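# Carry the packed coffee bag by its handles to the square

## Task

Lift the loaded paper bag using only its handles, hold it well above the table, and lower it so it rests entirely inside the marked square. At the end the cup carrier must lie flat on the bag's floor with both coffee cups still upright in it, and the bag must stand open, uncrumpled and at full height on the table, its rim pulled in little more than at the start. Dropping the bag fails the task, and pressing hard on the paper side of either cup (lids excluded) fails it immediately.

## Robot and tools

ROBOT. Two six-joint arms: left_arm (base near y = +0.453 m) carries a left hand, right_arm (base near y = -0.493 m) a right hand. Each hand has index, middle and ring fingers plus a thumb, sixteen motors per hand. The left hand mirrors the right, so on it +x points toward the thumb.

FRAME. Everything is in the scene frame: origin at table height midway between the arms, +x out over the table, +y toward left_arm, +z up, metres. Hand point axes: +z along the straight fingers toward the tips, +y out of the palm face, +x across the palm away from the thumb (right hand). A rigid mast sticks out near the wrist on the palm side and can strike things.

THE 48-NUMBER ROW. Both tools use one row covering both arms, every value in [-1, 1]: left_arm dx, dy, dz, rx, ry, rz; then 16 left hand motor numbers; left current_limit, speed; then the same 24 for right_arm. The six pose numbers are offsets, not poses: they count from that arm's Hand target at the start of the call, along scene axes, with 1.0 = 0.6 m or 180 degrees; rx, ry, rz form a single rotation vector turning about the Hand target position. Repeating an offset moves further. Six zeros re-request the current Hand target. Motor order: index_mcp, index_abd, index_pip, index_dip, middle_mcp, middle_abd, middle_pip, middle_dip, ring_mcp, ring_abd, ring_pip, ring_dip, thumb_cmc, thumb_axl, thumb_mcp, thumb_ipl. These are absolute goal angles, scaled linearly between the hinge stops; toward -1 the fingers curl toward the palm and thumb_cmc brings the thumb across in front of the palm. Straight values: _mcp +0.75, _abd 0.00, _pip +0.58, _dip +0.70, thumb_cmc +0.71, thumb_axl +0.68, thumb_mcp +0.23, thumb_ipl +0.17. A 0 in a hand slot is a real goal, so to keep a hand as it is, copy back its hand_goal, hand_current_limit and hand_speed. current_limit maps -1..+1 to 0..550 mA (start +0.4); speed sets finger speed as (speed+1)/2 of 8.5 rad/s (start -0.6). Settings persist until rewritten.

TOOLS.
execute_actions(actions, cameras): actions is a list of actions; each action is up to 15 rows, one per 1/30 s step, and a short list repeats its final row. Every row counts from the pose at the start of that action. An empty list returns all images and full status.
move(target, speed, blend, stop_force, zero, blocking, cameras): straight-line path per arm toward one row, or a list of up to 15 rows, all offsets from the same starting Hand targets. speed in m/s, 0.002 to 3.6, default 0.25 (turns up to twice that in rad/s). blend in m rounds corners in a list. stop_force in N (3 to 120, shared by both arms) ends an arm's path when its wrist sensor feels that much opposing push; omit it when backing away from a contact, and do not rely on it while the hand rotates. zero (default true) re-zeroes before the move; blocking=false returns early but cannot be combined with stop_force. Whole move capped at 10 s. The result adds a move: line such as done, off_target, moving, held or fault, plus limits (paced = pose clipped, held = steps withheld).
wait(seconds 0 to 10, cameras): let time pass holding the last command.
stop(cameras): brake a running move.
zoom_image(camera, region [x0, y0, x1, y1], at most 504 by 504 px): closer look at cam_high, cam_left_wrist or cam_right_wrist from the latest images.
zero_wrist_force(arm): subtract current wrist reading.
finished_scene(scene): end the current scene with its number; irreversible.

RESULTS. end_effector_position (m), end_effector_quat_wxyz and velocities in the scene frame; Hand target is the last commanded pose after clipping, the base for the next offsets; the hand point often stops a bit short, so resend the gap. Per motor: hand_goal, hand_measured, hand_current_ma (positive pushes toward -1), hand_state (moving, goal, blocked, overload). Wrist force/torque in the hand's own axes, plus the peak since last shown. Joint velocities may read within noise. Lines for MOTOR HOT, HAND FAULT, TORQUE FAULT, FORCE FAULT or OVER-TEMPERATURE FAULT report trouble; after a HAND FAULT line the rest of that reply's robot calls are skipped.

CAMERAS. cam_high (896x504) fixed above and in front; cam_left_wrist and cam_right_wrist (672x504, fisheye) ride on the hands. Calibration is approximate.

LIMITS AND CAUTIONS. Orientation commands are clipped to within 32 degrees of the measured one per step. Arms are stiff: pushing even slightly beyond a firm contact, or about 150 N outside force, or wrist contact torque near 25.4 N m, triggers a 10 s arm stop. Motors near 495 mA for 5 s shut down for 10 s; motors reaching 85 °C lock the arm for 30 to 60 s. Avoid paths near an arm's own base, and keep the arms from colliding; a hand gripping the other hand's fingers counts as a clash. Don't let the bag fall, don't release it while it moves, don't knock anything off the table, and grip only the handles, never squeezing a cup's paper side. Lift smoothly and set down gently so the carrier stays level and the bag keeps its shape. Occasional outside nudges can shift loose items.

Each tool is called by a JSON object that holds its "op" and its "data", one argument or row to a line.

## Session

{"op": "execute_actions", "data": {
  "actions": []
}}

Scene clock: 0.00 s.
left_arm: end_effector_position=(+0.1195, +0.9301, +0.1037) hand_goal=(+0.754, +0.000, +0.576, +0.696, +0.754, +0.000, +0.576, +0.696, +0.754, +0.000, +0.576, +0.696, +0.714, +0.678, +0.226, +0.168) hand_measured=(+0.754, +0.000, +0.576, +0.696, +0.754, +0.000, +0.576, +0.696, +0.754, +0.000, +0.576, +0.696, +0.714, +0.678, +0.226, +0.168) hand_current_ma=(+0, +0, +0, +0, +0, +0, +0, +0, +0, +0, +0, +0, +0, +0, +0, +0) hand_state=(goal, goal, goal, goal, goal, goal, goal, goal, goal, goal, goal, goal, goal, goal, goal, goal) hand_current_limit=0.40 hand_speed=-0.60 end_effector_quat_wxyz=(-0.146, -0.497, -0.479, +0.708) | right_arm: end_effector_position=(+0.7421, -0.2950, +0.2719) hand_goal=(+0.754, +0.000, +0.576, +0.696, +0.754, +0.000, +0.576, +0.696, +0.754, +0.000, +0.576, +0.696, +0.714, +0.678, +0.226, +0.168) hand_measured=(+0.754, +0.000, +0.576, +0.696, +0.754, +0.000, +0.576, +0.696, +0.754, +0.000, +0.576, +0.696, +0.714, +0.678, +0.226, +0.168) hand_current_ma=(+0, +0, +0, +0, +0, +0, +0, +0, +0, +0, +0, +0, +0, +0, +0, +0) hand_state=(goal, goal, goal, goal, goal, goal, goal, goal, goal, goal, goal, goal, goal, goal, goal, goal) hand_current_limit=0.40 hand_speed=-0.60 end_effector_quat_wxyz=(-0.013, +0.735, +0.675, -0.067)
Joint positions: left_arm=[4.651 -2.57 -0.923 -2.842 2.065 0.982] | right_arm=[0.109 -1.07 1.11 -1.485 -1.622 0.252]
Joint velocities: within noise
Joint torques (N m): no reading
Motor temperatures (°C): left_arm=[33 30 32 35 36 33] | right_arm=[32 25 31 36 37 31]
Wrist force (N): no reading
Wrist torque (N m): no reading
Wrist force, peak (N): no reading
Hand target: left_arm +0.1195, +0.9301, +0.1037; -0.146, -0.497, -0.479, +0.708 | right_arm +0.7421, -0.2950, +0.2719; -0.013, +0.735, +0.675, -0.067

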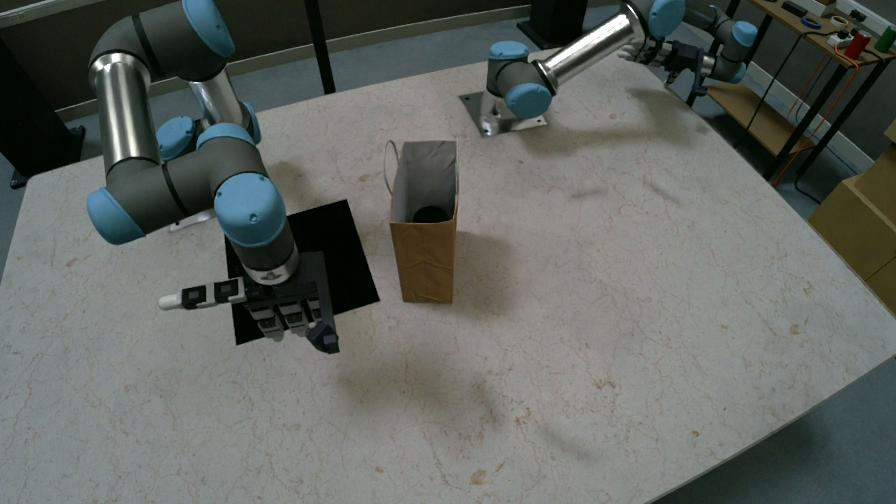

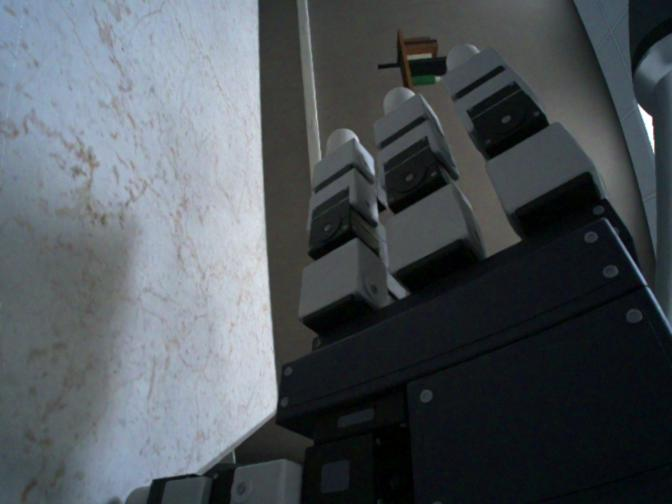

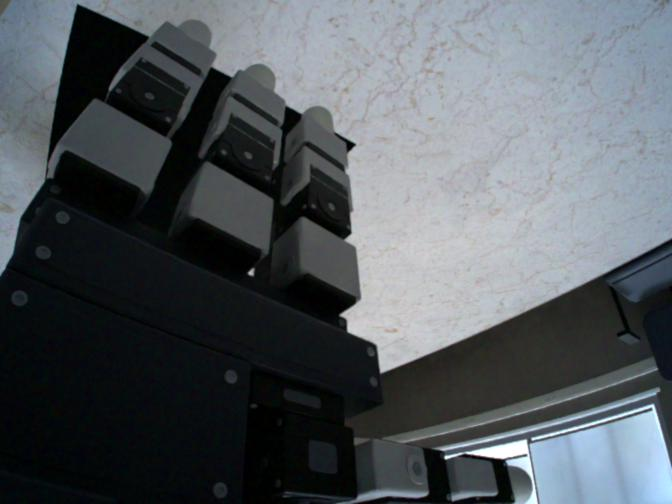

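{"op": "zoom_image", "data": {
  "camera": "cam_high",
  "region": [220, 120, 500, 360]
}}

{"op": "zoom_image", "data": {
  "camera": "cam_high",
  "region": [360, 120, 480, 320]
}}

Scaled by 1.800.

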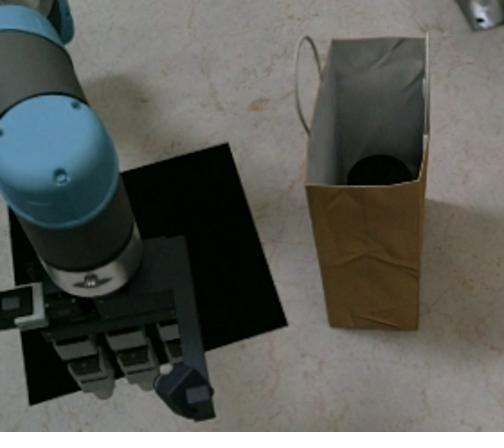

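Scaled by 2.520.

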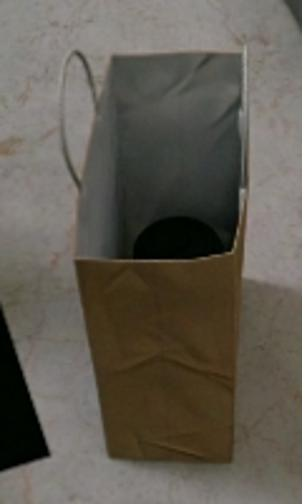

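{"op": "zoom_image", "data": {
  "camera": "cam_high",
  "region": [375, 130, 415, 210]
}}

{"op": "zoom_image", "data": {
  "camera": "cam_high",
  "region": [430, 125, 480, 225]
}}

Scaled by 6.300.

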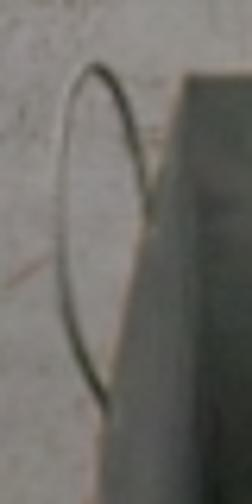

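Scaled by 5.040.

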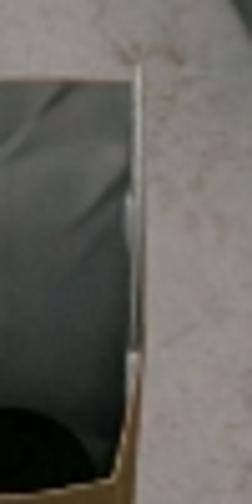

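{"op": "move", "data": {
  "target": [0,0,0,0,0,0,0.754,0,0.576,0.696,0.754,0,0.576,0.696,0.754,0,0.576,0.696,0.714,0.678,0.226,0.168,0.4,-0.6,-0.27,-0.008,0.347,0,-0.5,0,0.754,0,0.576,0.696,0.754,0,0.576,0.696,-0.479,0,-0.737,0.043,0.714,0.678,0.226,0.168,0.4,-0.6],
  "cameras": ["all"]
}}

Scene clock: 12.17 s.
left_arm: end_effector_position=(+0.1195, +0.9301, +0.1037) hand_goal=(+0.754, +0.000, +0.576, +0.696, +0.754, +0.000, +0.576, +0.696, +0.754, +0.000, +0.576, +0.696, +0.714, +0.678, +0.226, +0.168) hand_measured=(+0.752, +0.000, +0.576, +0.696, +0.752, +0.000, +0.576, +0.696, +0.752, +0.000, +0.576, +0.696, +0.712, +0.678, +0.226, +0.168) hand_current_ma=(-6, +1, +1, +0, -8, +1, +1, +0, -6, +1, +1, +0, -6, -2, +0, -1) hand_state=(goal, goal, goal, goal, goal, goal, goal, goal, goal, goal, goal, goal, goal, goal, goal, goal) hand_current_limit=0.40 hand_speed=-0.60 end_effector_quat_wxyz=(-0.146, -0.497, -0.479, +0.708) | right_arm: end_effector_position=(+0.5801, -0.2998, +0.4800) hand_goal=(+0.754, +0.000, +0.576, +0.696, +0.754, +0.000, +0.576, +0.696, -0.478, +0.000, -0.736, +0.044, +0.714, +0.678, +0.226, +0.168) hand_measured=(+0.762, +0.000, +0.576, +0.696, +0.762, +0.000, +0.576, +0.696, -0.466, +0.000, -0.734, +0.046, +0.722, +0.678, +0.224, +0.168) hand_current_ma=(+34, +0, +3, +0, +34, +0, +3, +0, +51, +0, +6, +8, +29, -3, -10, -1) hand_state=(goal, goal, goal, goal, goal, goal, goal, goal, goal, goal, goal, goal, goal, goal, goal, goal) hand_current_limit=0.40 hand_speed=-0.60 end_effector_quat_wxyz=(+0.468, +0.567, +0.487, +0.472)
Joint positions: left_arm=[4.651 -2.57 -0.923 -2.842 2.065 0.982] | right_arm=[0.247 -1.405 2.117 -3.729 -1.941 0.126]
Joint torques (N m): left_arm=[-0.09 55.6 16.9 -1.9 0.21 -0.09] | right_arm=[-10.67 -27.63 -29.59 -2.96 2.29 0.59]
Wrist force (N): left_arm=[0.2 -0.2 -0.3] | right_arm=[1.7 1.5 1.6]
Wrist torque (N m): left_arm=[0.00 -0.03 0.01] | right_arm=[0.08 -0.44 0.37]
Wrist force, peak (N): left_arm=[0.5 -0.3 0.3] | right_arm=[1.8 1.6 1.7]
Hand target: left_arm +0.1195, +0.9301, +0.1037; -0.146, -0.497, -0.479, +0.708 | right_arm +0.5801, -0.2998, +0.4801; +0.468, +0.567, +0.486, +0.472
Off the commanded pose: left_arm 0.000 m, 0 deg | right_arm 0.000 m, 0 deg.
move: done
camera_calibration:
cam_right_wrist: T_world_to_cam=[[-0.0240748, -0.809422, 0.586733, -0.484112], [-0.829407, -0.311489, -0.463744, 0.55792], [0.558126, -0.497805, -0.663842, -0.0288608], [0, 0, 0, 1]] pos_world=[0.467195, -0.232432, 0.523617]

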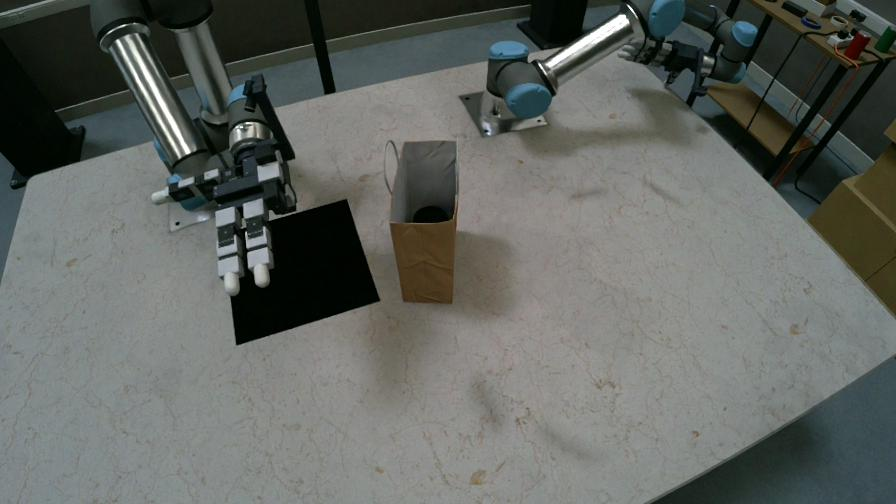

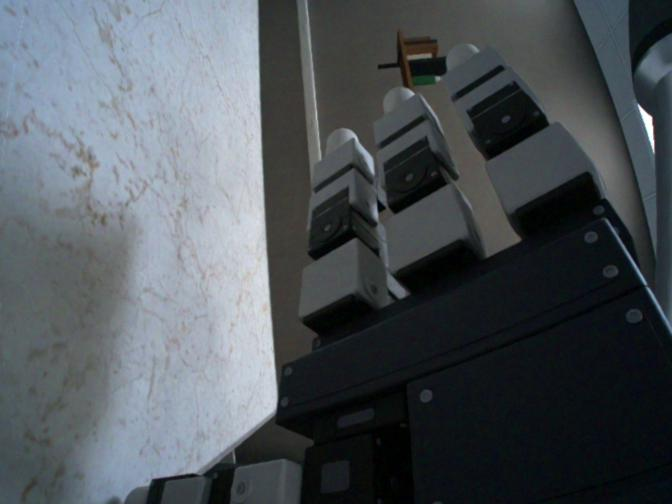

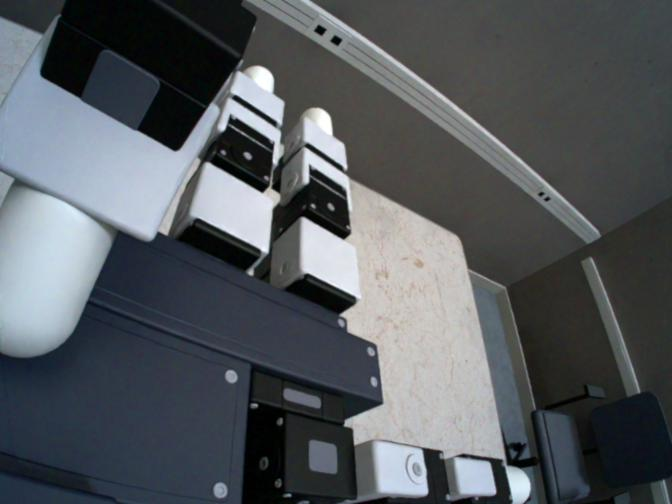

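{"op": "move", "data": {
  "target": [0,0,0,0,0,0,0.754,0,0.576,0.696,0.754,0,0.576,0.696,0.754,0,0.576,0.696,0.714,0.678,0.226,0.168,0.4,-0.6,-0.2167,0.1167,-0.02,0.0537,-0.1387,0.3881,1,-0.09,0.576,0.696,1,0.09,0.576,0.696,-0.479,0,-0.737,0.043,0.714,0.678,0.226,0.168,0.6,-0.6],
  "cameras": ["all"]
}}

Scene clock: 16.87 s.
left_arm: end_effector_position=(+0.1195, +0.9301, +0.1037) hand_goal=(+0.754, +0.000, +0.576, +0.696, +0.754, +0.000, +0.576, +0.696, +0.754, +0.000, +0.576, +0.696, +0.714, +0.678, +0.226, +0.168) hand_measured=(+0.752, +0.000, +0.576, +0.696, +0.752, +0.000, +0.576, +0.696, +0.752, +0.000, +0.576, +0.696, +0.712, +0.678, +0.226, +0.168) hand_current_ma=(-6, +1, +1, +0, -8, +1, +1, +0, -6, +1, +1, +0, -6, -2, +0, -1) hand_state=(goal, goal, goal, goal, goal, goal, goal, goal, goal, goal, goal, goal, goal, goal, goal, goal) hand_current_limit=0.40 hand_speed=-0.60 end_effector_quat_wxyz=(-0.146, -0.497, -0.479, +0.708) | right_arm: end_effector_position=(+0.4501, -0.2299, +0.4681) hand_goal=(+1.000, -0.090, +0.576, +0.696, +1.000, +0.090, +0.576, +0.696, -0.478, +0.000, -0.736, +0.044, +0.714, +0.678, +0.226, +0.168) hand_measured=(+1.000, -0.088, +0.576, +0.696, +1.000, +0.088, +0.576, +0.696, -0.466, +0.000, -0.734, +0.046, +0.722, +0.678, +0.226, +0.168) hand_current_ma=(+1, +9, +3, +0, +1, -8, +3, +0, +49, +0, +6, +8, +29, -3, -3, -1) hand_state=(goal, goal, goal, goal, goal, goal, goal, goal, goal, goal, goal, goal, goal, goal, goal, goal) hand_current_limit=0.60 hand_speed=-0.60 end_effector_quat_wxyz=(+0.158, +0.115, +0.576, +0.794)
Joint positions: left_arm=[4.651 -2.57 -0.923 -2.842 2.065 0.982] | right_arm=[-0.172 -1.205 2.105 -4.914 -0.416 0.829]
Joint torques (N m): left_arm=[-0.99 54.93 15.93 -1.9 0.16 -0.25] | right_arm=[10.86 -32.84 -10.63 -0.08 -1.42 1.69]
Wrist force (N): left_arm=[0.4 -0.2 -0.1] | right_arm=[2.3 1.7 2.3]
Wrist torque (N m): left_arm=[-0.03 -0.05 0.04] | right_arm=[-0.02 -0.57 0.48]
Wrist force, peak (N): left_arm=[0.5 -0.1 -0.3] | right_arm=[2.7 1.6 2.2]
Hand target: left_arm +0.1195, +0.9301, +0.1037; -0.146, -0.497, -0.479, +0.708 | right_arm +0.4500, -0.2298, +0.4681; +0.158, +0.115, +0.576, +0.794
Off the commanded pose: left_arm 0.000 m, 0 deg | right_arm 0.000 m, 0 deg.
move: done
camera_calibration:
cam_right_wrist: T_world_to_cam=[[0.611743, -0.50788, 0.606489, -0.649783], [0.171, -0.663654, -0.728232, 0.058915], [0.772353, 0.5492, -0.319138, 0.0534045], [0, 0, 0, 1]] pos_world=[0.346179, -0.320242, 0.454033]

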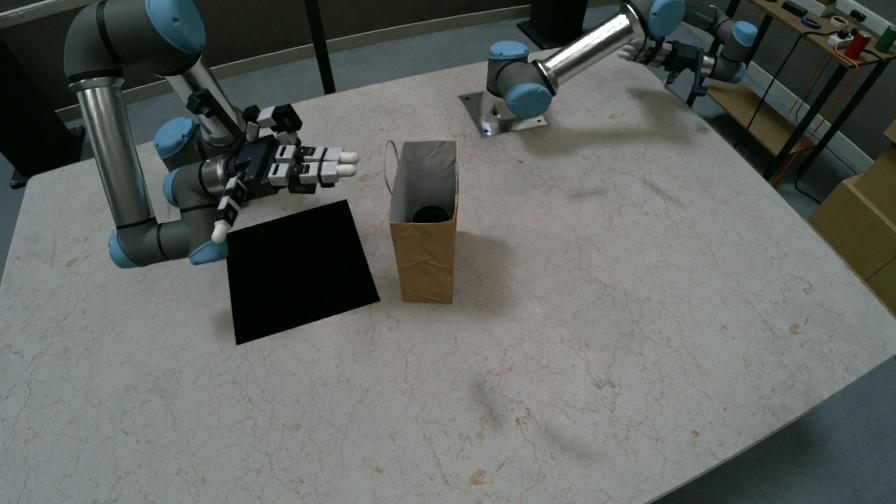

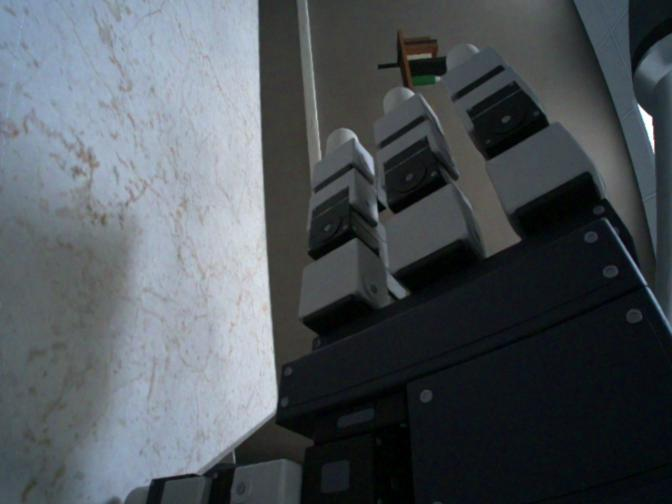

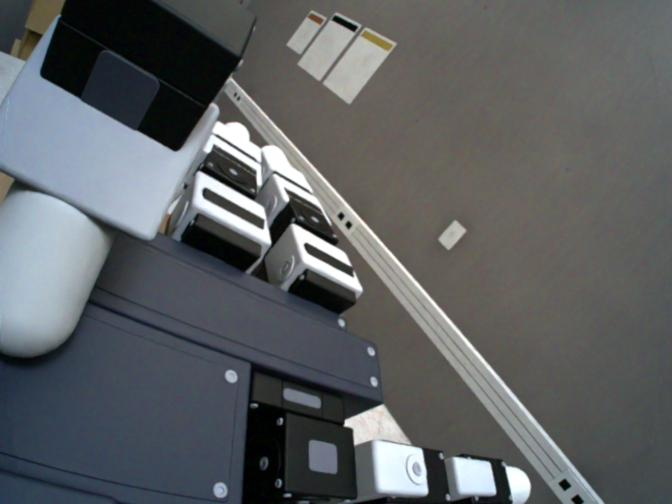

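{"op": "zoom_image", "data": {
  "camera": "cam_high",
  "region": [210, 90, 410, 250]
}}

{"op": "zoom_image", "data": {
  "camera": "cam_high",
  "region": [300, 130, 400, 200]
}}

Scaled by 2.520.

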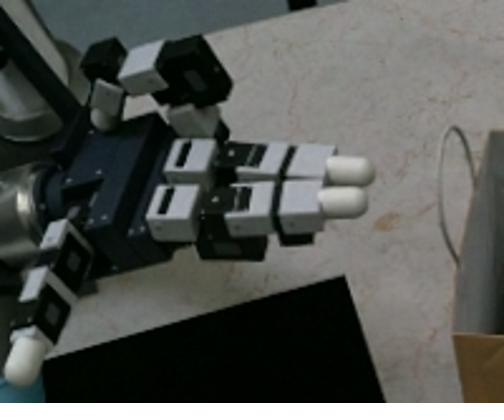

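Scaled by 5.040.

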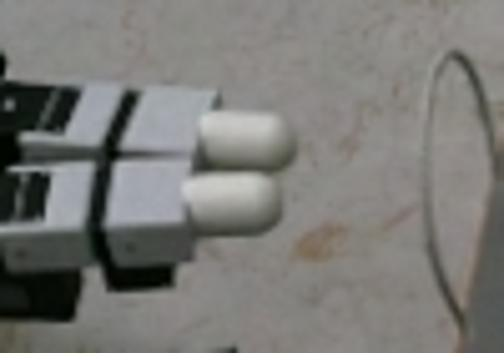

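{"op": "zoom_image", "data": {
  "camera": "cam_high",
  "region": [440, 30, 580, 150]
}}

{"op": "zoom_image", "data": {
  "camera": "cam_high",
  "region": [0, 0, 504, 504]
}}

Scaled by 3.600.

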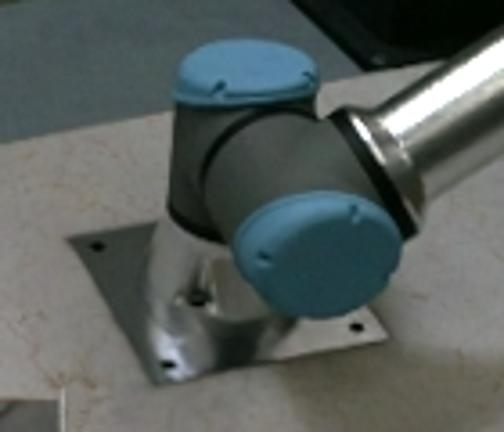

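Scaled by 1.000.

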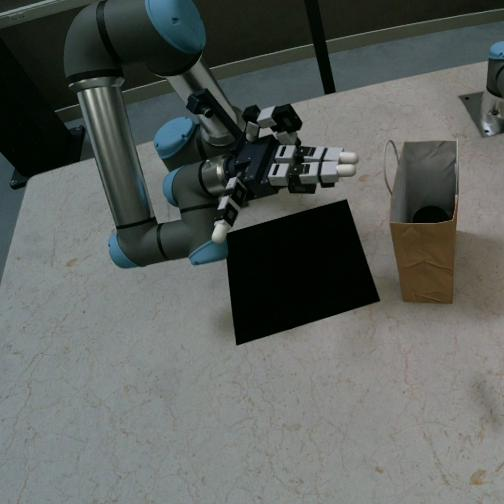

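{"op": "move", "data": {
  "target": [0,0,0,0,0,0,0.754,0,0.576,0.696,0.754,0,0.576,0.696,0.754,0,0.576,0.696,0.714,0.678,0.226,0.168,0.4,-0.6,-0.3167,0.2333,-0.0667,-0.1951,0.0809,0,0.754,-0.09,0.576,0.696,0.754,0.09,0.576,0.696,0.754,0,0.576,0.696,0.714,0.678,0.226,0.168,0.6,-0.6],
  "cameras": ["cam_high","cam_right_wrist"],
  "speed": 0.2
}}

Scene clock: 23.53 s.
left_arm: end_effector_position=(+0.1195, +0.9301, +0.1037) hand_goal=(+0.754, +0.000, +0.576, +0.696, +0.754, +0.000, +0.576, +0.696, +0.754, +0.000, +0.576, +0.696, +0.714, +0.678, +0.226, +0.168) hand_measured=(+0.752, +0.000, +0.576, +0.696, +0.752, +0.000, +0.576, +0.696, +0.752, +0.000, +0.576, +0.696, +0.712, +0.678, +0.226, +0.168) hand_current_ma=(-6, +1, +1, +0, -8, +1, +1, +0, -6, +1, +1, +0, -6, -2, +0, -1) hand_state=(goal, goal, goal, goal, goal, goal, goal, goal, goal, goal, goal, goal, goal, goal, goal, goal) hand_current_limit=0.40 hand_speed=-0.60 end_effector_quat_wxyz=(-0.146, -0.497, -0.479, +0.708) | right_arm: end_effector_position=(+0.2601, -0.0898, +0.4281) hand_goal=(+0.754, -0.090, +0.576, +0.696, +0.754, +0.090, +0.576, +0.696, +0.754, +0.000, +0.576, +0.696, +0.714, +0.678, +0.226, +0.168) hand_measured=(+0.776, -0.088, +0.576, +0.696, +0.776, +0.088, +0.576, +0.696, +0.760, +0.000, +0.576, +0.694, +0.722, +0.678, +0.226, +0.168) hand_current_ma=(+102, +8, +3, +0, +102, -7, +3, +0, +28, +0, +0, -8, +31, -3, -3, -1) hand_state=(blocked, goal, goal, goal, blocked, goal, goal, goal, goal, goal, goal, goal, goal, goal, goal, goal) hand_current_limit=0.60 hand_speed=-0.60 end_effector_quat_wxyz=(+0.112, +0.161, +0.803, +0.563)
Joint positions: left_arm=[4.651 -2.57 -0.923 -2.842 2.065 0.982] | right_arm=[0.293 -2.087 2.602 -3.163 -0.805 -0.356]
Joint torques (N m): left_arm=[-0.66 55.51 16.97 -1.86 0.08 -0.29] | right_arm=[11.1 -3.91 -14.21 -0.77 -1.45 -1.02]
Wrist force (N): left_arm=[0.3 -0.1 -0.4] | right_arm=[1.2 1.6 1.5]
Wrist torque (N m): left_arm=[0.02 -0.04 0.02] | right_arm=[0.14 -0.33 0.27]
Wrist force, peak (N): left_arm=[0.1 -0.5 0.2] | right_arm=[2.5 1.7 2.6]
Hand target: left_arm +0.1195, +0.9301, +0.1037; -0.146, -0.497, -0.479, +0.708 | right_arm +0.2600, -0.0898, +0.4281; +0.112, +0.161, +0.803, +0.563
Off the commanded pose: left_arm 0.000 m, 0 deg | right_arm 0.000 m, 0 deg.
move: done
camera_calibration:
cam_right_wrist: T_world_to_cam=[[0.773972, -0.116695, 0.622374, -0.452012], [0.043898, -0.970619, -0.236582, -0.0497332], [0.631696, 0.210429, -0.74611, 0.299546], [0, 0, 0, 1]] pos_world=[0.162807, -0.164053, 0.493048]
Images, in order (width x height): cam_high 896x504, cam_right_wrist 672x504.

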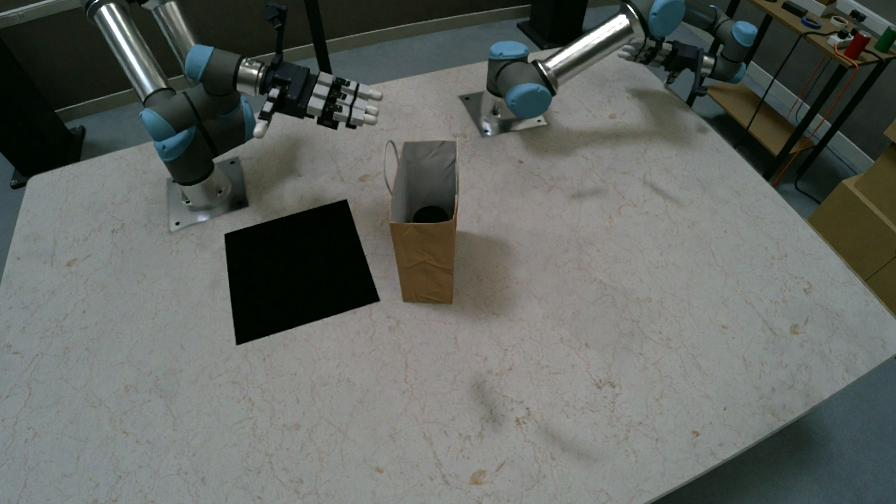

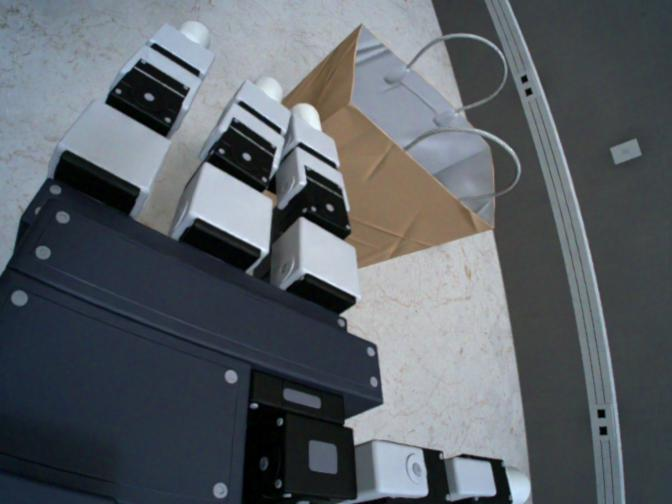

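{"op": "zoom_image", "data": {
  "camera": "cam_right_wrist",
  "region": [330, 10, 540, 270]
}}

{"op": "zoom_image", "data": {
  "camera": "cam_high",
  "region": [130, 120, 270, 260]
}}

Scaled by 1.938 from the camera's 672x504 image, which has a finer 960x720 frame.

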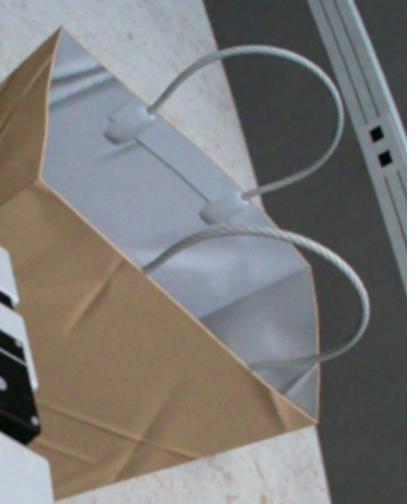

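Scaled by 3.600.

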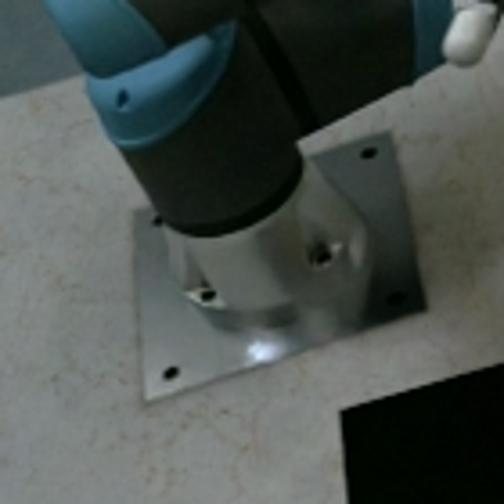

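{"op": "zoom_image", "data": {
  "camera": "cam_high",
  "region": [310, 60, 410, 150]
}}

Scaled by 5.040.

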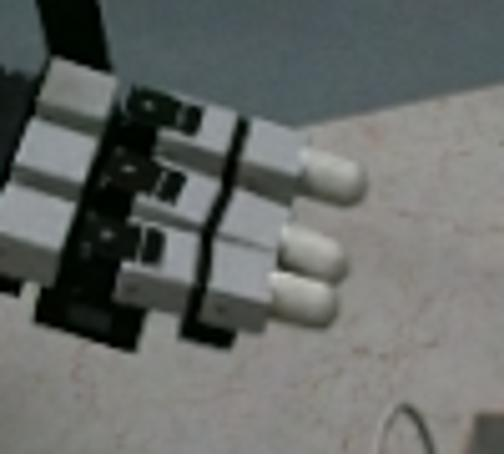

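{"op": "move", "data": {
  "target": [0,0,0,0,0,0,0.754,0,0.576,0.696,0.754,0,0.576,0.696,0.754,0,0.576,0.696,0.714,0.678,0.226,0.168,0.4,-0.6,0.1667,-0.2167,0.12,-0.1123,-0.27,0.1062,0.754,0,0.576,0.696,0.754,0,0.576,0.696,-0.479,0,-0.737,0.043,0.714,0.678,0.226,0.168,0.6,-0.6],
  "cameras": ["cam_high","cam_right_wrist"],
  "speed": 0.2
}}

{"op": "zoom_image", "data": {
  "camera": "cam_high",
  "region": [230, 70, 390, 230]
}}

Scene clock: 30.30 s.
left_arm: end_effector_position=(+0.1195, +0.9301, +0.1037) hand_goal=(+0.754, +0.000, +0.576, +0.696, +0.754, +0.000, +0.576, +0.696, +0.754, +0.000, +0.576, +0.696, +0.714, +0.678, +0.226, +0.168) hand_measured=(+0.752, +0.000, +0.576, +0.696, +0.752, +0.000, +0.576, +0.696, +0.752, +0.000, +0.576, +0.696, +0.712, +0.678, +0.226, +0.168) hand_current_ma=(-6, +1, +1, +0, -8, +1, +1, +0, -6, +1, +1, +0, -6, -2, +0, -1) hand_state=(goal, goal, goal, goal, goal, goal, goal, goal, goal, goal, goal, goal, goal, goal, goal, goal) hand_current_limit=0.40 hand_speed=-0.60 end_effector_quat_wxyz=(-0.146, -0.497, -0.479, +0.708) | right_arm: end_effector_position=(+0.3601, -0.2199, +0.5001) hand_goal=(+0.754, +0.000, +0.576, +0.696, +0.754, +0.000, +0.576, +0.696, -0.478, +0.000, -0.736, +0.044, +0.714, +0.678, +0.226, +0.168) hand_measured=(+0.768, -0.004, +0.576, +0.696, +0.768, +0.000, +0.576, +0.696, -0.470, +0.000, -0.730, +0.046, +0.722, +0.678, +0.226, +0.168) hand_current_ma=(+59, -11, +3, +0, +60, -1, +3, +0, +33, +0, +19, +8, +31, -3, -3, -1) hand_state=(goal, goal, goal, goal, goal, goal, goal, goal, goal, goal, goal, goal, goal, goal, goal, goal) hand_current_limit=0.60 hand_speed=-0.60 end_effector_quat_wxyz=(+0.363, -0.235, +0.784, +0.444)
Joint positions: left_arm=[4.651 -2.57 -0.923 -2.842 2.065 0.982] | right_arm=[-0.41 -2.118 2.169 -1.729 -0.351 -2.434]
Joint torques (N m): left_arm=[-0.56 55.27 16.91 -1.81 0.13 -0.51] | right_arm=[10.33 -3.21 -20 -1.84 -0.28 -0.91]
Wrist force (N): left_arm=[0.0 -0.1 -0.2] | right_arm=[0.5 1.3 1.3]
Wrist torque (N m): left_arm=[0.01 -0.01 0.01] | right_arm=[0.09 -0.25 0.07]
Wrist force, peak (N): left_arm=[0.3 0.2 0.4] | right_arm=[1.4 2.1 1.4]
Hand target: left_arm +0.1195, +0.9301, +0.1037; -0.146, -0.497, -0.479, +0.708 | right_arm +0.3600, -0.2198, +0.5001; +0.363, -0.235, +0.784, +0.444
Off the commanded pose: left_arm 0.000 m, 0 deg | right_arm 0.000 m, 0 deg.
move: done
camera_calibration:
cam_right_wrist: T_world_to_cam=[[0.0125401, 0.326907, 0.944973, -0.379007], [0.350554, -0.886505, 0.302028, -0.524634], [0.936459, 0.327477, -0.125715, -0.0768239], [0, 0, 0, 1]] pos_world=[0.260608, -0.316033, 0.506948]
Images, in order (width x height): cam_high 896x504, cam_right_wrist 672x504.

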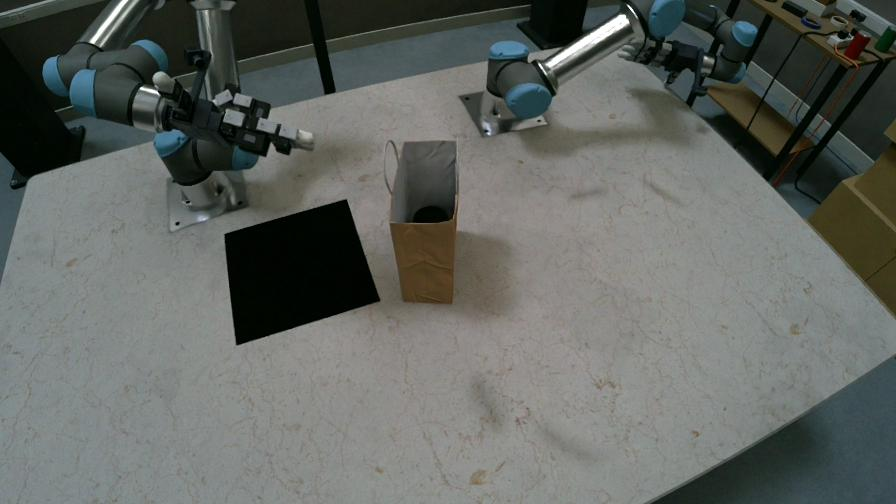

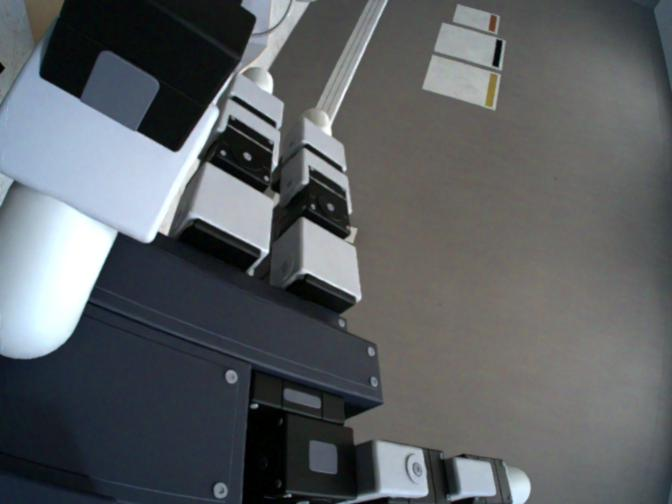

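Scaled by 3.150.

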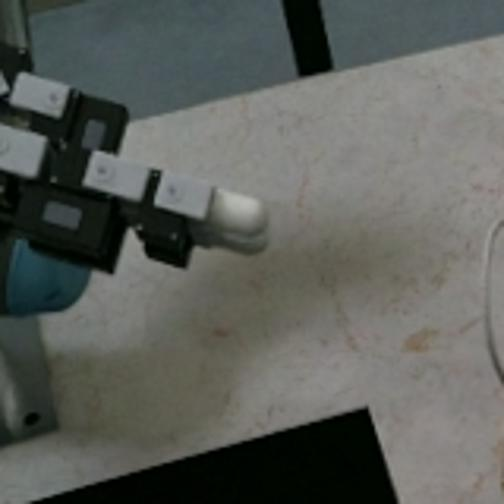

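{"op": "move", "data": {
  "target": [0,0,0,0,0,0,0.754,0,0.576,0.696,0.754,0,0.576,0.696,0.754,0,0.576,0.696,0.714,0.678,0.226,0.168,0.4,-0.6,0.0863,0.0415,-0.1292,0.2932,0.2269,0.0123,1,-0.09,0.576,0.696,1,0.09,0.576,0.696,-0.479,0,-0.737,0.043,0.714,0.678,0.226,0.168,0.6,-0.6],
  "cameras": ["cam_high","cam_right_wrist"],
  "speed": 0.2
}}

{"op": "zoom_image", "data": {
  "camera": "cam_high",
  "region": [300, 110, 480, 240]
}}

Scene clock: 39.03 s.
left_arm: end_effector_position=(+0.1195, +0.9301, +0.1037) hand_goal=(+0.754, +0.000, +0.576, +0.696, +0.754, +0.000, +0.576, +0.696, +0.754, +0.000, +0.576, +0.696, +0.714, +0.678, +0.226, +0.168) hand_measured=(+0.752, +0.000, +0.576, +0.696, +0.752, +0.000, +0.576, +0.696, +0.752, +0.000, +0.576, +0.696, +0.712, +0.678, +0.226, +0.168) hand_current_ma=(-6, +1, +1, +0, -8, +1, +1, +0, -6, +1, +1, +0, -6, -2, +0, -1) hand_state=(goal, goal, goal, goal, goal, goal, goal, goal, goal, goal, goal, goal, goal, goal, goal, goal) hand_current_limit=0.40 hand_speed=-0.60 end_effector_quat_wxyz=(-0.146, -0.497, -0.479, +0.708) | right_arm: end_effector_position=(+0.4118, -0.1949, +0.4225) hand_goal=(+1.000, -0.090, +0.576, +0.696, +1.000, +0.090, +0.576, +0.696, -0.478, +0.000, -0.736, +0.044, +0.714, +0.678, +0.226, +0.168) hand_measured=(+1.000, -0.090, +0.576, +0.696, +1.000, +0.088, +0.576, +0.696, -0.470, +0.000, -0.730, +0.046, +0.722, +0.678, +0.226, +0.168) hand_current_ma=(+0, +0, +3, +0, +0, -9, +3, +0, +33, +0, +19, +8, +31, -3, -3, -1) hand_state=(goal, goal, goal, goal, goal, goal, goal, goal, goal, goal, goal, goal, goal, goal, goal, goal) hand_current_limit=0.60 hand_speed=-0.60 end_effector_quat_wxyz=(+0.134, +0.097, +0.580, +0.798)
Joint positions: left_arm=[4.651 -2.57 -0.923 -2.842 2.065 0.982] | right_arm=[-0.085 -1.762 2.427 -1.495 0.431 -2.359]
Joint torques (N m): left_arm=[-0.57 54.81 17.31 -1.85 0.1 -0.43] | right_arm=[-8.22 -13.83 -31.01 -0.97 2.04 0.18]
Wrist force (N): left_arm=[0.0 -0.2 0.2] | right_arm=[2.1 1.8 2.0]
Wrist torque (N m): left_arm=[-0.05 0.00 0.00] | right_arm=[0.05 -0.55 0.45]
Wrist force, peak (N): left_arm=[0.4 0.5 0.0] | right_arm=[2.3 1.9 2.0]
Hand target: left_arm +0.1195, +0.9301, +0.1037; -0.146, -0.497, -0.479, +0.708 | right_arm +0.4118, -0.1949, +0.4225; +0.134, +0.097, +0.580, +0.798
Off the commanded pose: left_arm 0.000 m, 0 deg | right_arm 0.000 m, 0 deg.
move: done
camera_calibration:
cam_right_wrist: T_world_to_cam=[[0.641672, -0.467473, 0.608052, -0.586067], [0.213103, -0.652906, -0.726843, 0.0396692], [0.73678, 0.595972, -0.319332, 0.0731044], [0, 0, 0, 1]] pos_world=[0.313747, -0.291638, 0.408537]
Images, in order (width x height): cam_high 896x504, cam_right_wrist 672x504.

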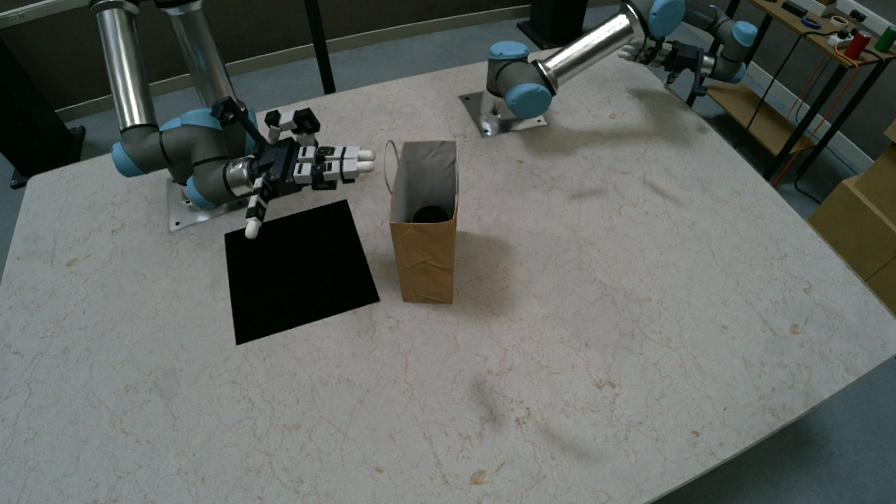

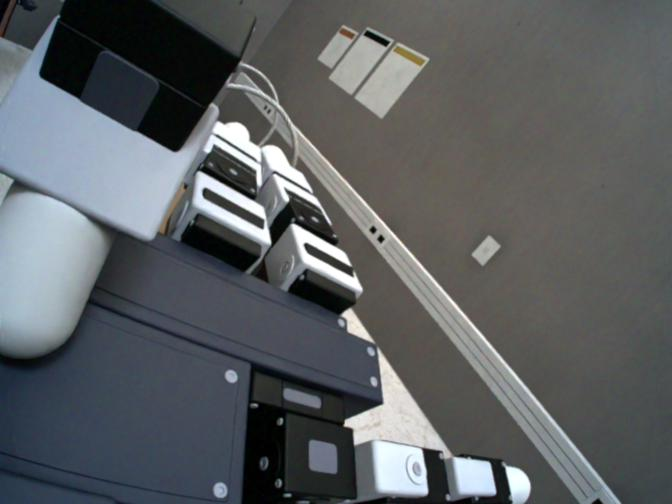

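Scaled by 2.800.

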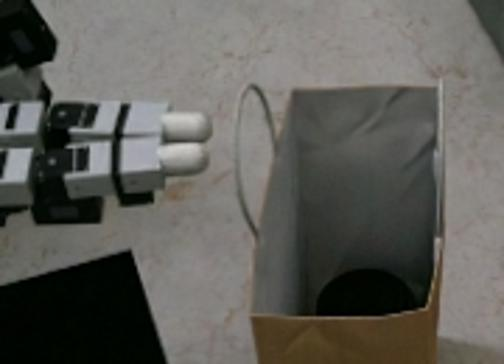

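{"op": "zoom_image", "data": {
  "camera": "cam_right_wrist",
  "region": [150, 40, 370, 320]
}}

Scaled by 1.800 from the camera's 672x504 image, which has a finer 960x720 frame.

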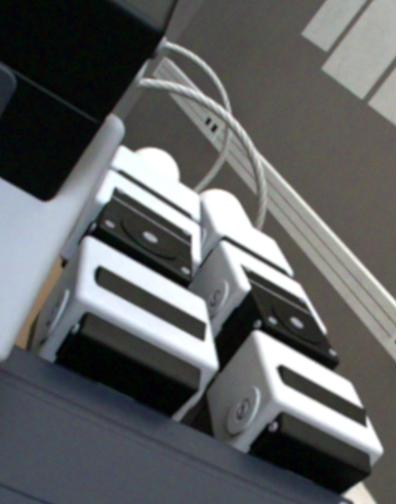

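{"op": "move", "data": {
  "target": [0,0,0,0,0,0,0.754,0,0.576,0.696,0.754,0,0.576,0.696,0.754,0,0.576,0.696,0.714,0.678,0.226,0.168,0.4,-0.6,0.0407,0.1182,0,0,0,0,1,-0.09,0.576,0.696,1,0.09,0.576,0.696,-0.479,0,-0.737,0.043,0.714,0.678,0.226,0.168,0.6,-0.6],
  "cameras": ["cam_high","cam_right_wrist"],
  "speed": 0.1
}}

{"op": "zoom_image", "data": {
  "camera": "cam_high",
  "region": [330, 110, 480, 220]
}}

{"op": "zoom_image", "data": {
  "camera": "cam_right_wrist",
  "region": [150, 0, 450, 280]
}}

Scene clock: 41.87 s.
left_arm: end_effector_position=(+0.1195, +0.9301, +0.1037) hand_goal=(+0.754, +0.000, +0.576, +0.696, +0.754, +0.000, +0.576, +0.696, +0.754, +0.000, +0.576, +0.696, +0.714, +0.678, +0.226, +0.168) hand_measured=(+0.752, +0.000, +0.576, +0.696, +0.752, +0.000, +0.576, +0.696, +0.752, +0.000, +0.576, +0.696, +0.712, +0.678, +0.226, +0.168) hand_current_ma=(-6, +1, +1, +0, -8, +1, +1, +0, -6, +1, +1, +0, -6, -2, +0, -1) hand_state=(goal, goal, goal, goal, goal, goal, goal, goal, goal, goal, goal, goal, goal, goal, goal, goal) hand_current_limit=0.40 hand_speed=-0.60 end_effector_quat_wxyz=(-0.146, -0.497, -0.479, +0.708) | right_arm: end_effector_position=(+0.4362, -0.1240, +0.4226) hand_goal=(+1.000, -0.090, +0.576, +0.696, +1.000, +0.090, +0.576, +0.696, -0.478, +0.000, -0.736, +0.044, +0.714, +0.678, +0.226, +0.168) hand_measured=(+1.000, -0.090, +0.576, +0.696, +1.000, +0.088, +0.576, +0.696, -0.470, +0.000, -0.730, +0.046, +0.722, +0.678, +0.226, +0.168) hand_current_ma=(+0, +0, +3, +0, +0, -9, +3, +0, +33, +0, +19, +8, +31, -3, -2, -1) hand_state=(goal, goal, goal, goal, goal, goal, goal, goal, goal, goal, goal, goal, goal, goal, goal, goal) hand_current_limit=0.60 hand_speed=-0.60 end_effector_quat_wxyz=(+0.134, +0.097, +0.580, +0.798)
Joint positions: left_arm=[4.651 -2.57 -0.923 -2.842 2.065 0.982] | right_arm=[0.124 -1.597 2.235 -1.225 0.591 -2.637]
Joint torques (N m): left_arm=[-0.37 56.06 17.68 -2 0.12 -0.49] | right_arm=[-1.85 -14.08 -17.99 -2.18 -0.68 0.29]
Wrist force (N): left_arm=[0.3 -0.1 0.0] | right_arm=[2.1 1.4 2.1]
Wrist torque (N m): left_arm=[0.00 -0.03 0.03] | right_arm=[-0.03 -0.56 0.37]
Wrist force, peak (N): left_arm=[0.6 -0.1 0.1] | right_arm=[2.1 1.2 3.0]
Hand target: left_arm +0.1195, +0.9301, +0.1037; -0.146, -0.497, -0.479, +0.708 | right_arm +0.4362, -0.1240, +0.4225; +0.134, +0.097, +0.580, +0.798
Off the commanded pose: left_arm 0.000 m, 0 deg | right_arm 0.000 m, 0 deg.
move: done
camera_calibration:
cam_right_wrist: T_world_to_cam=[[0.641569, -0.467684, 0.607997, -0.568569], [0.213095, -0.652759, -0.726977, 0.0808503], [0.736872, 0.595967, -0.319129, 0.0127574], [0, 0, 0, 1]] pos_world=[0.338147, -0.220738, 0.408536]
Images, in order (width x height): cam_high 896x504, cam_right_wrist 672x504.

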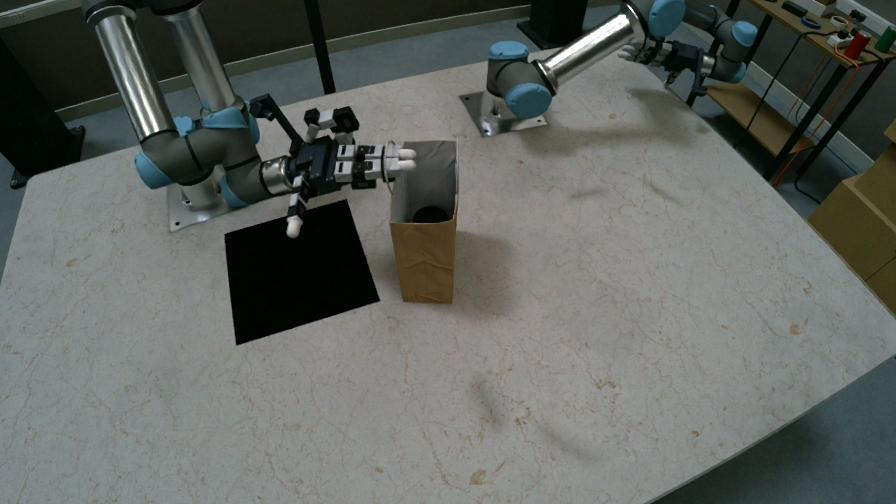

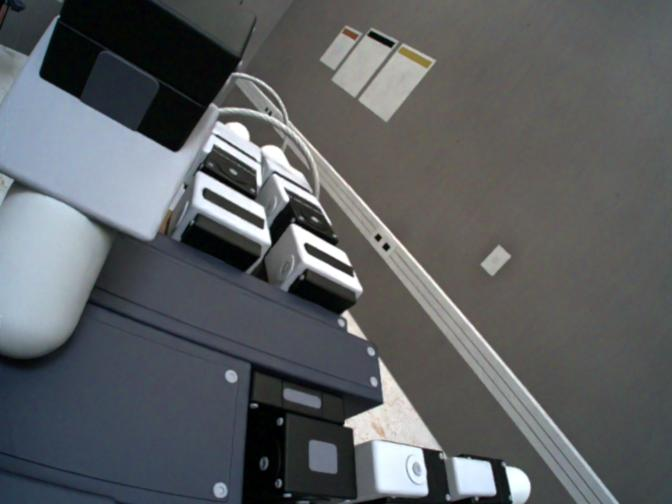

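Scaled by 3.360.

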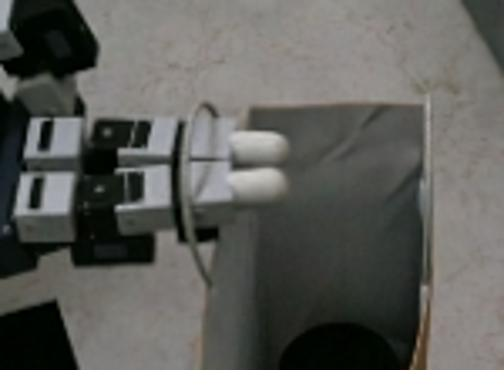

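Scaled by 1.680 from the camera's 672x504 image, which has a finer 960x720 frame.

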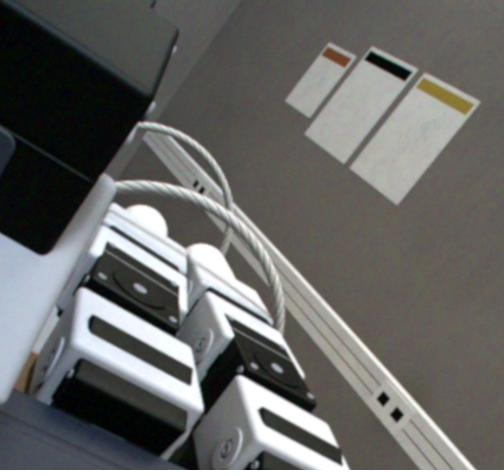

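{"op": "move", "data": {
  "target": [0,0,0,0,0,0,0.754,0,0.576,0.696,0.754,0,0.576,0.696,0.754,0,0.576,0.696,0.714,0.678,0.226,0.168,0.4,-0.6,0.0271,0.0788,0,0,0,0,1,-0.09,0.576,0.696,1,0.09,0.576,0.696,-0.479,0,-0.737,0.043,0.714,0.678,0.226,0.168,0.6,-0.6],
  "cameras": ["cam_high","cam_right_wrist"],
  "speed": 0.08
}}

{"op": "zoom_image", "data": {
  "camera": "cam_high",
  "region": [350, 110, 500, 220]
}}

{"op": "zoom_image", "data": {
  "camera": "cam_right_wrist",
  "region": [150, 0, 450, 280]
}}

Scene clock: 43.03 s.
left_arm: end_effector_position=(+0.1195, +0.9301, +0.1037) hand_goal=(+0.754, +0.000, +0.576, +0.696, +0.754, +0.000, +0.576, +0.696, +0.754, +0.000, +0.576, +0.696, +0.714, +0.678, +0.226, +0.168) hand_measured=(+0.752, +0.000, +0.576, +0.696, +0.752, +0.000, +0.576, +0.696, +0.752, +0.000, +0.576, +0.696, +0.712, +0.678, +0.226, +0.168) hand_current_ma=(-6, +1, +1, +0, -8, +1, +1, +0, -6, +1, +1, +0, -6, -2, +0, -1) hand_state=(goal, goal, goal, goal, goal, goal, goal, goal, goal, goal, goal, goal, goal, goal, goal, goal) hand_current_limit=0.40 hand_speed=-0.60 end_effector_quat_wxyz=(-0.146, -0.497, -0.479, +0.708) | right_arm: end_effector_position=(+0.4525, -0.0767, +0.4226) hand_goal=(+1.000, -0.090, +0.576, +0.696, +1.000, +0.090, +0.576, +0.696, -0.478, +0.000, -0.736, +0.044, +0.714, +0.678, +0.226, +0.168) hand_measured=(+1.000, -0.090, +0.576, +0.696, +1.000, +0.088, +0.576, +0.696, -0.470, +0.000, -0.730, +0.046, +0.722, +0.678, +0.226, +0.168) hand_current_ma=(+0, +0, +3, +0, +0, -9, +3, +0, +33, +0, +19, +8, +31, -3, -2, -1) hand_state=(goal, goal, goal, goal, goal, goal, goal, goal, goal, goal, goal, goal, goal, goal, goal, goal) hand_current_limit=0.60 hand_speed=-0.60 end_effector_quat_wxyz=(+0.134, +0.097, +0.580, +0.798)
Joint positions: left_arm=[4.651 -2.57 -0.923 -2.842 2.065 0.982] | right_arm=[0.236 -1.492 2.113 -1.13 0.686 -2.735]
Joint torques (N m): left_arm=[-0.25 55.57 17.09 -1.99 0.12 -0.42] | right_arm=[-10.37 -28.89 -12.93 -3.27 -1.34 1.59]
Wrist force (N): left_arm=[0.1 0.0 0.2] | right_arm=[2.0 2.0 2.0]
Wrist torque (N m): left_arm=[-0.01 -0.01 0.00] | right_arm=[0.05 -0.56 0.37]
Wrist force, peak (N): left_arm=[0.6 0.1 0.2] | right_arm=[2.2 1.2 2.9]
Hand target: left_arm +0.1195, +0.9301, +0.1037; -0.146, -0.497, -0.479, +0.708 | right_arm +0.4525, -0.0767, +0.4225; +0.134, +0.097, +0.580, +0.798
Off the commanded pose: left_arm 0.000 m, 0 deg | right_arm 0.000 m, 0 deg.
move: done
camera_calibration:
cam_right_wrist: T_world_to_cam=[[0.641569, -0.467684, 0.607997, -0.556841], [0.213095, -0.652759, -0.726977, 0.108274], [0.736872, 0.595967, -0.319129, -0.0273691], [0, 0, 0, 1]] pos_world=[0.354347, -0.173438, 0.408536]
Images, in order (width x height): cam_high 896x504, cam_right_wrist 672x504.

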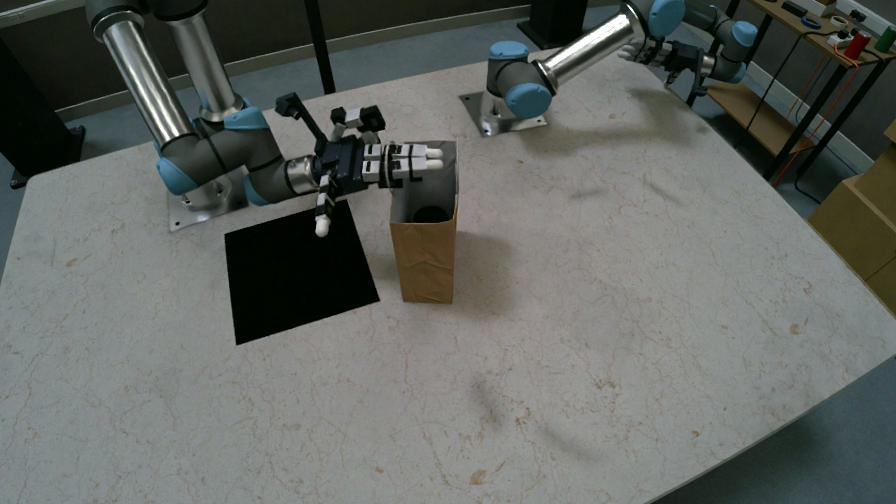

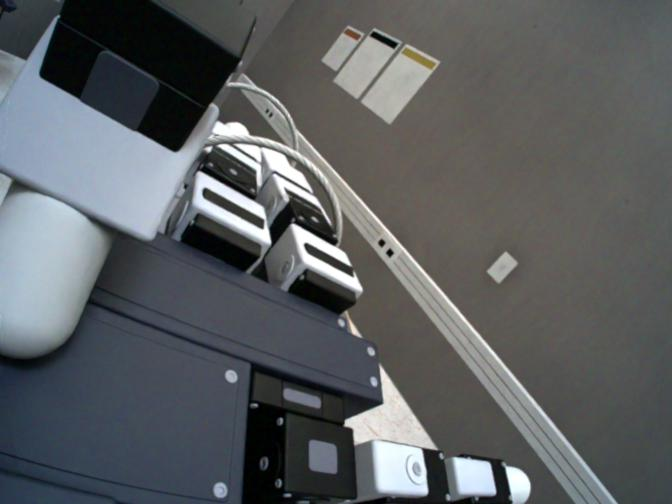

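Scaled by 3.360.

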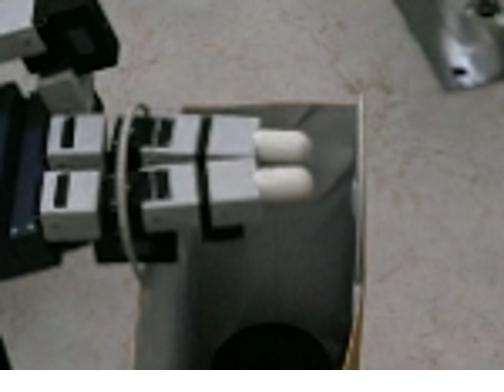

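Scaled by 1.680 from the camera's 672x504 image, which has a finer 960x720 frame.

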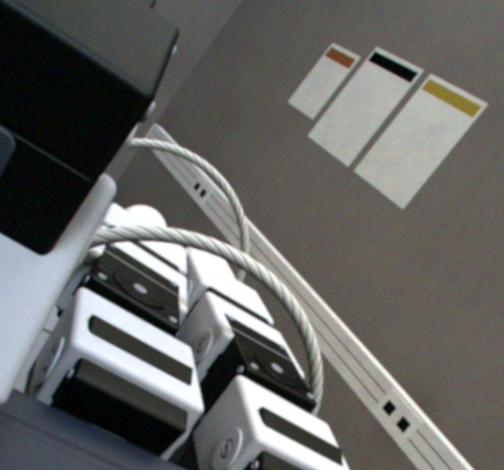

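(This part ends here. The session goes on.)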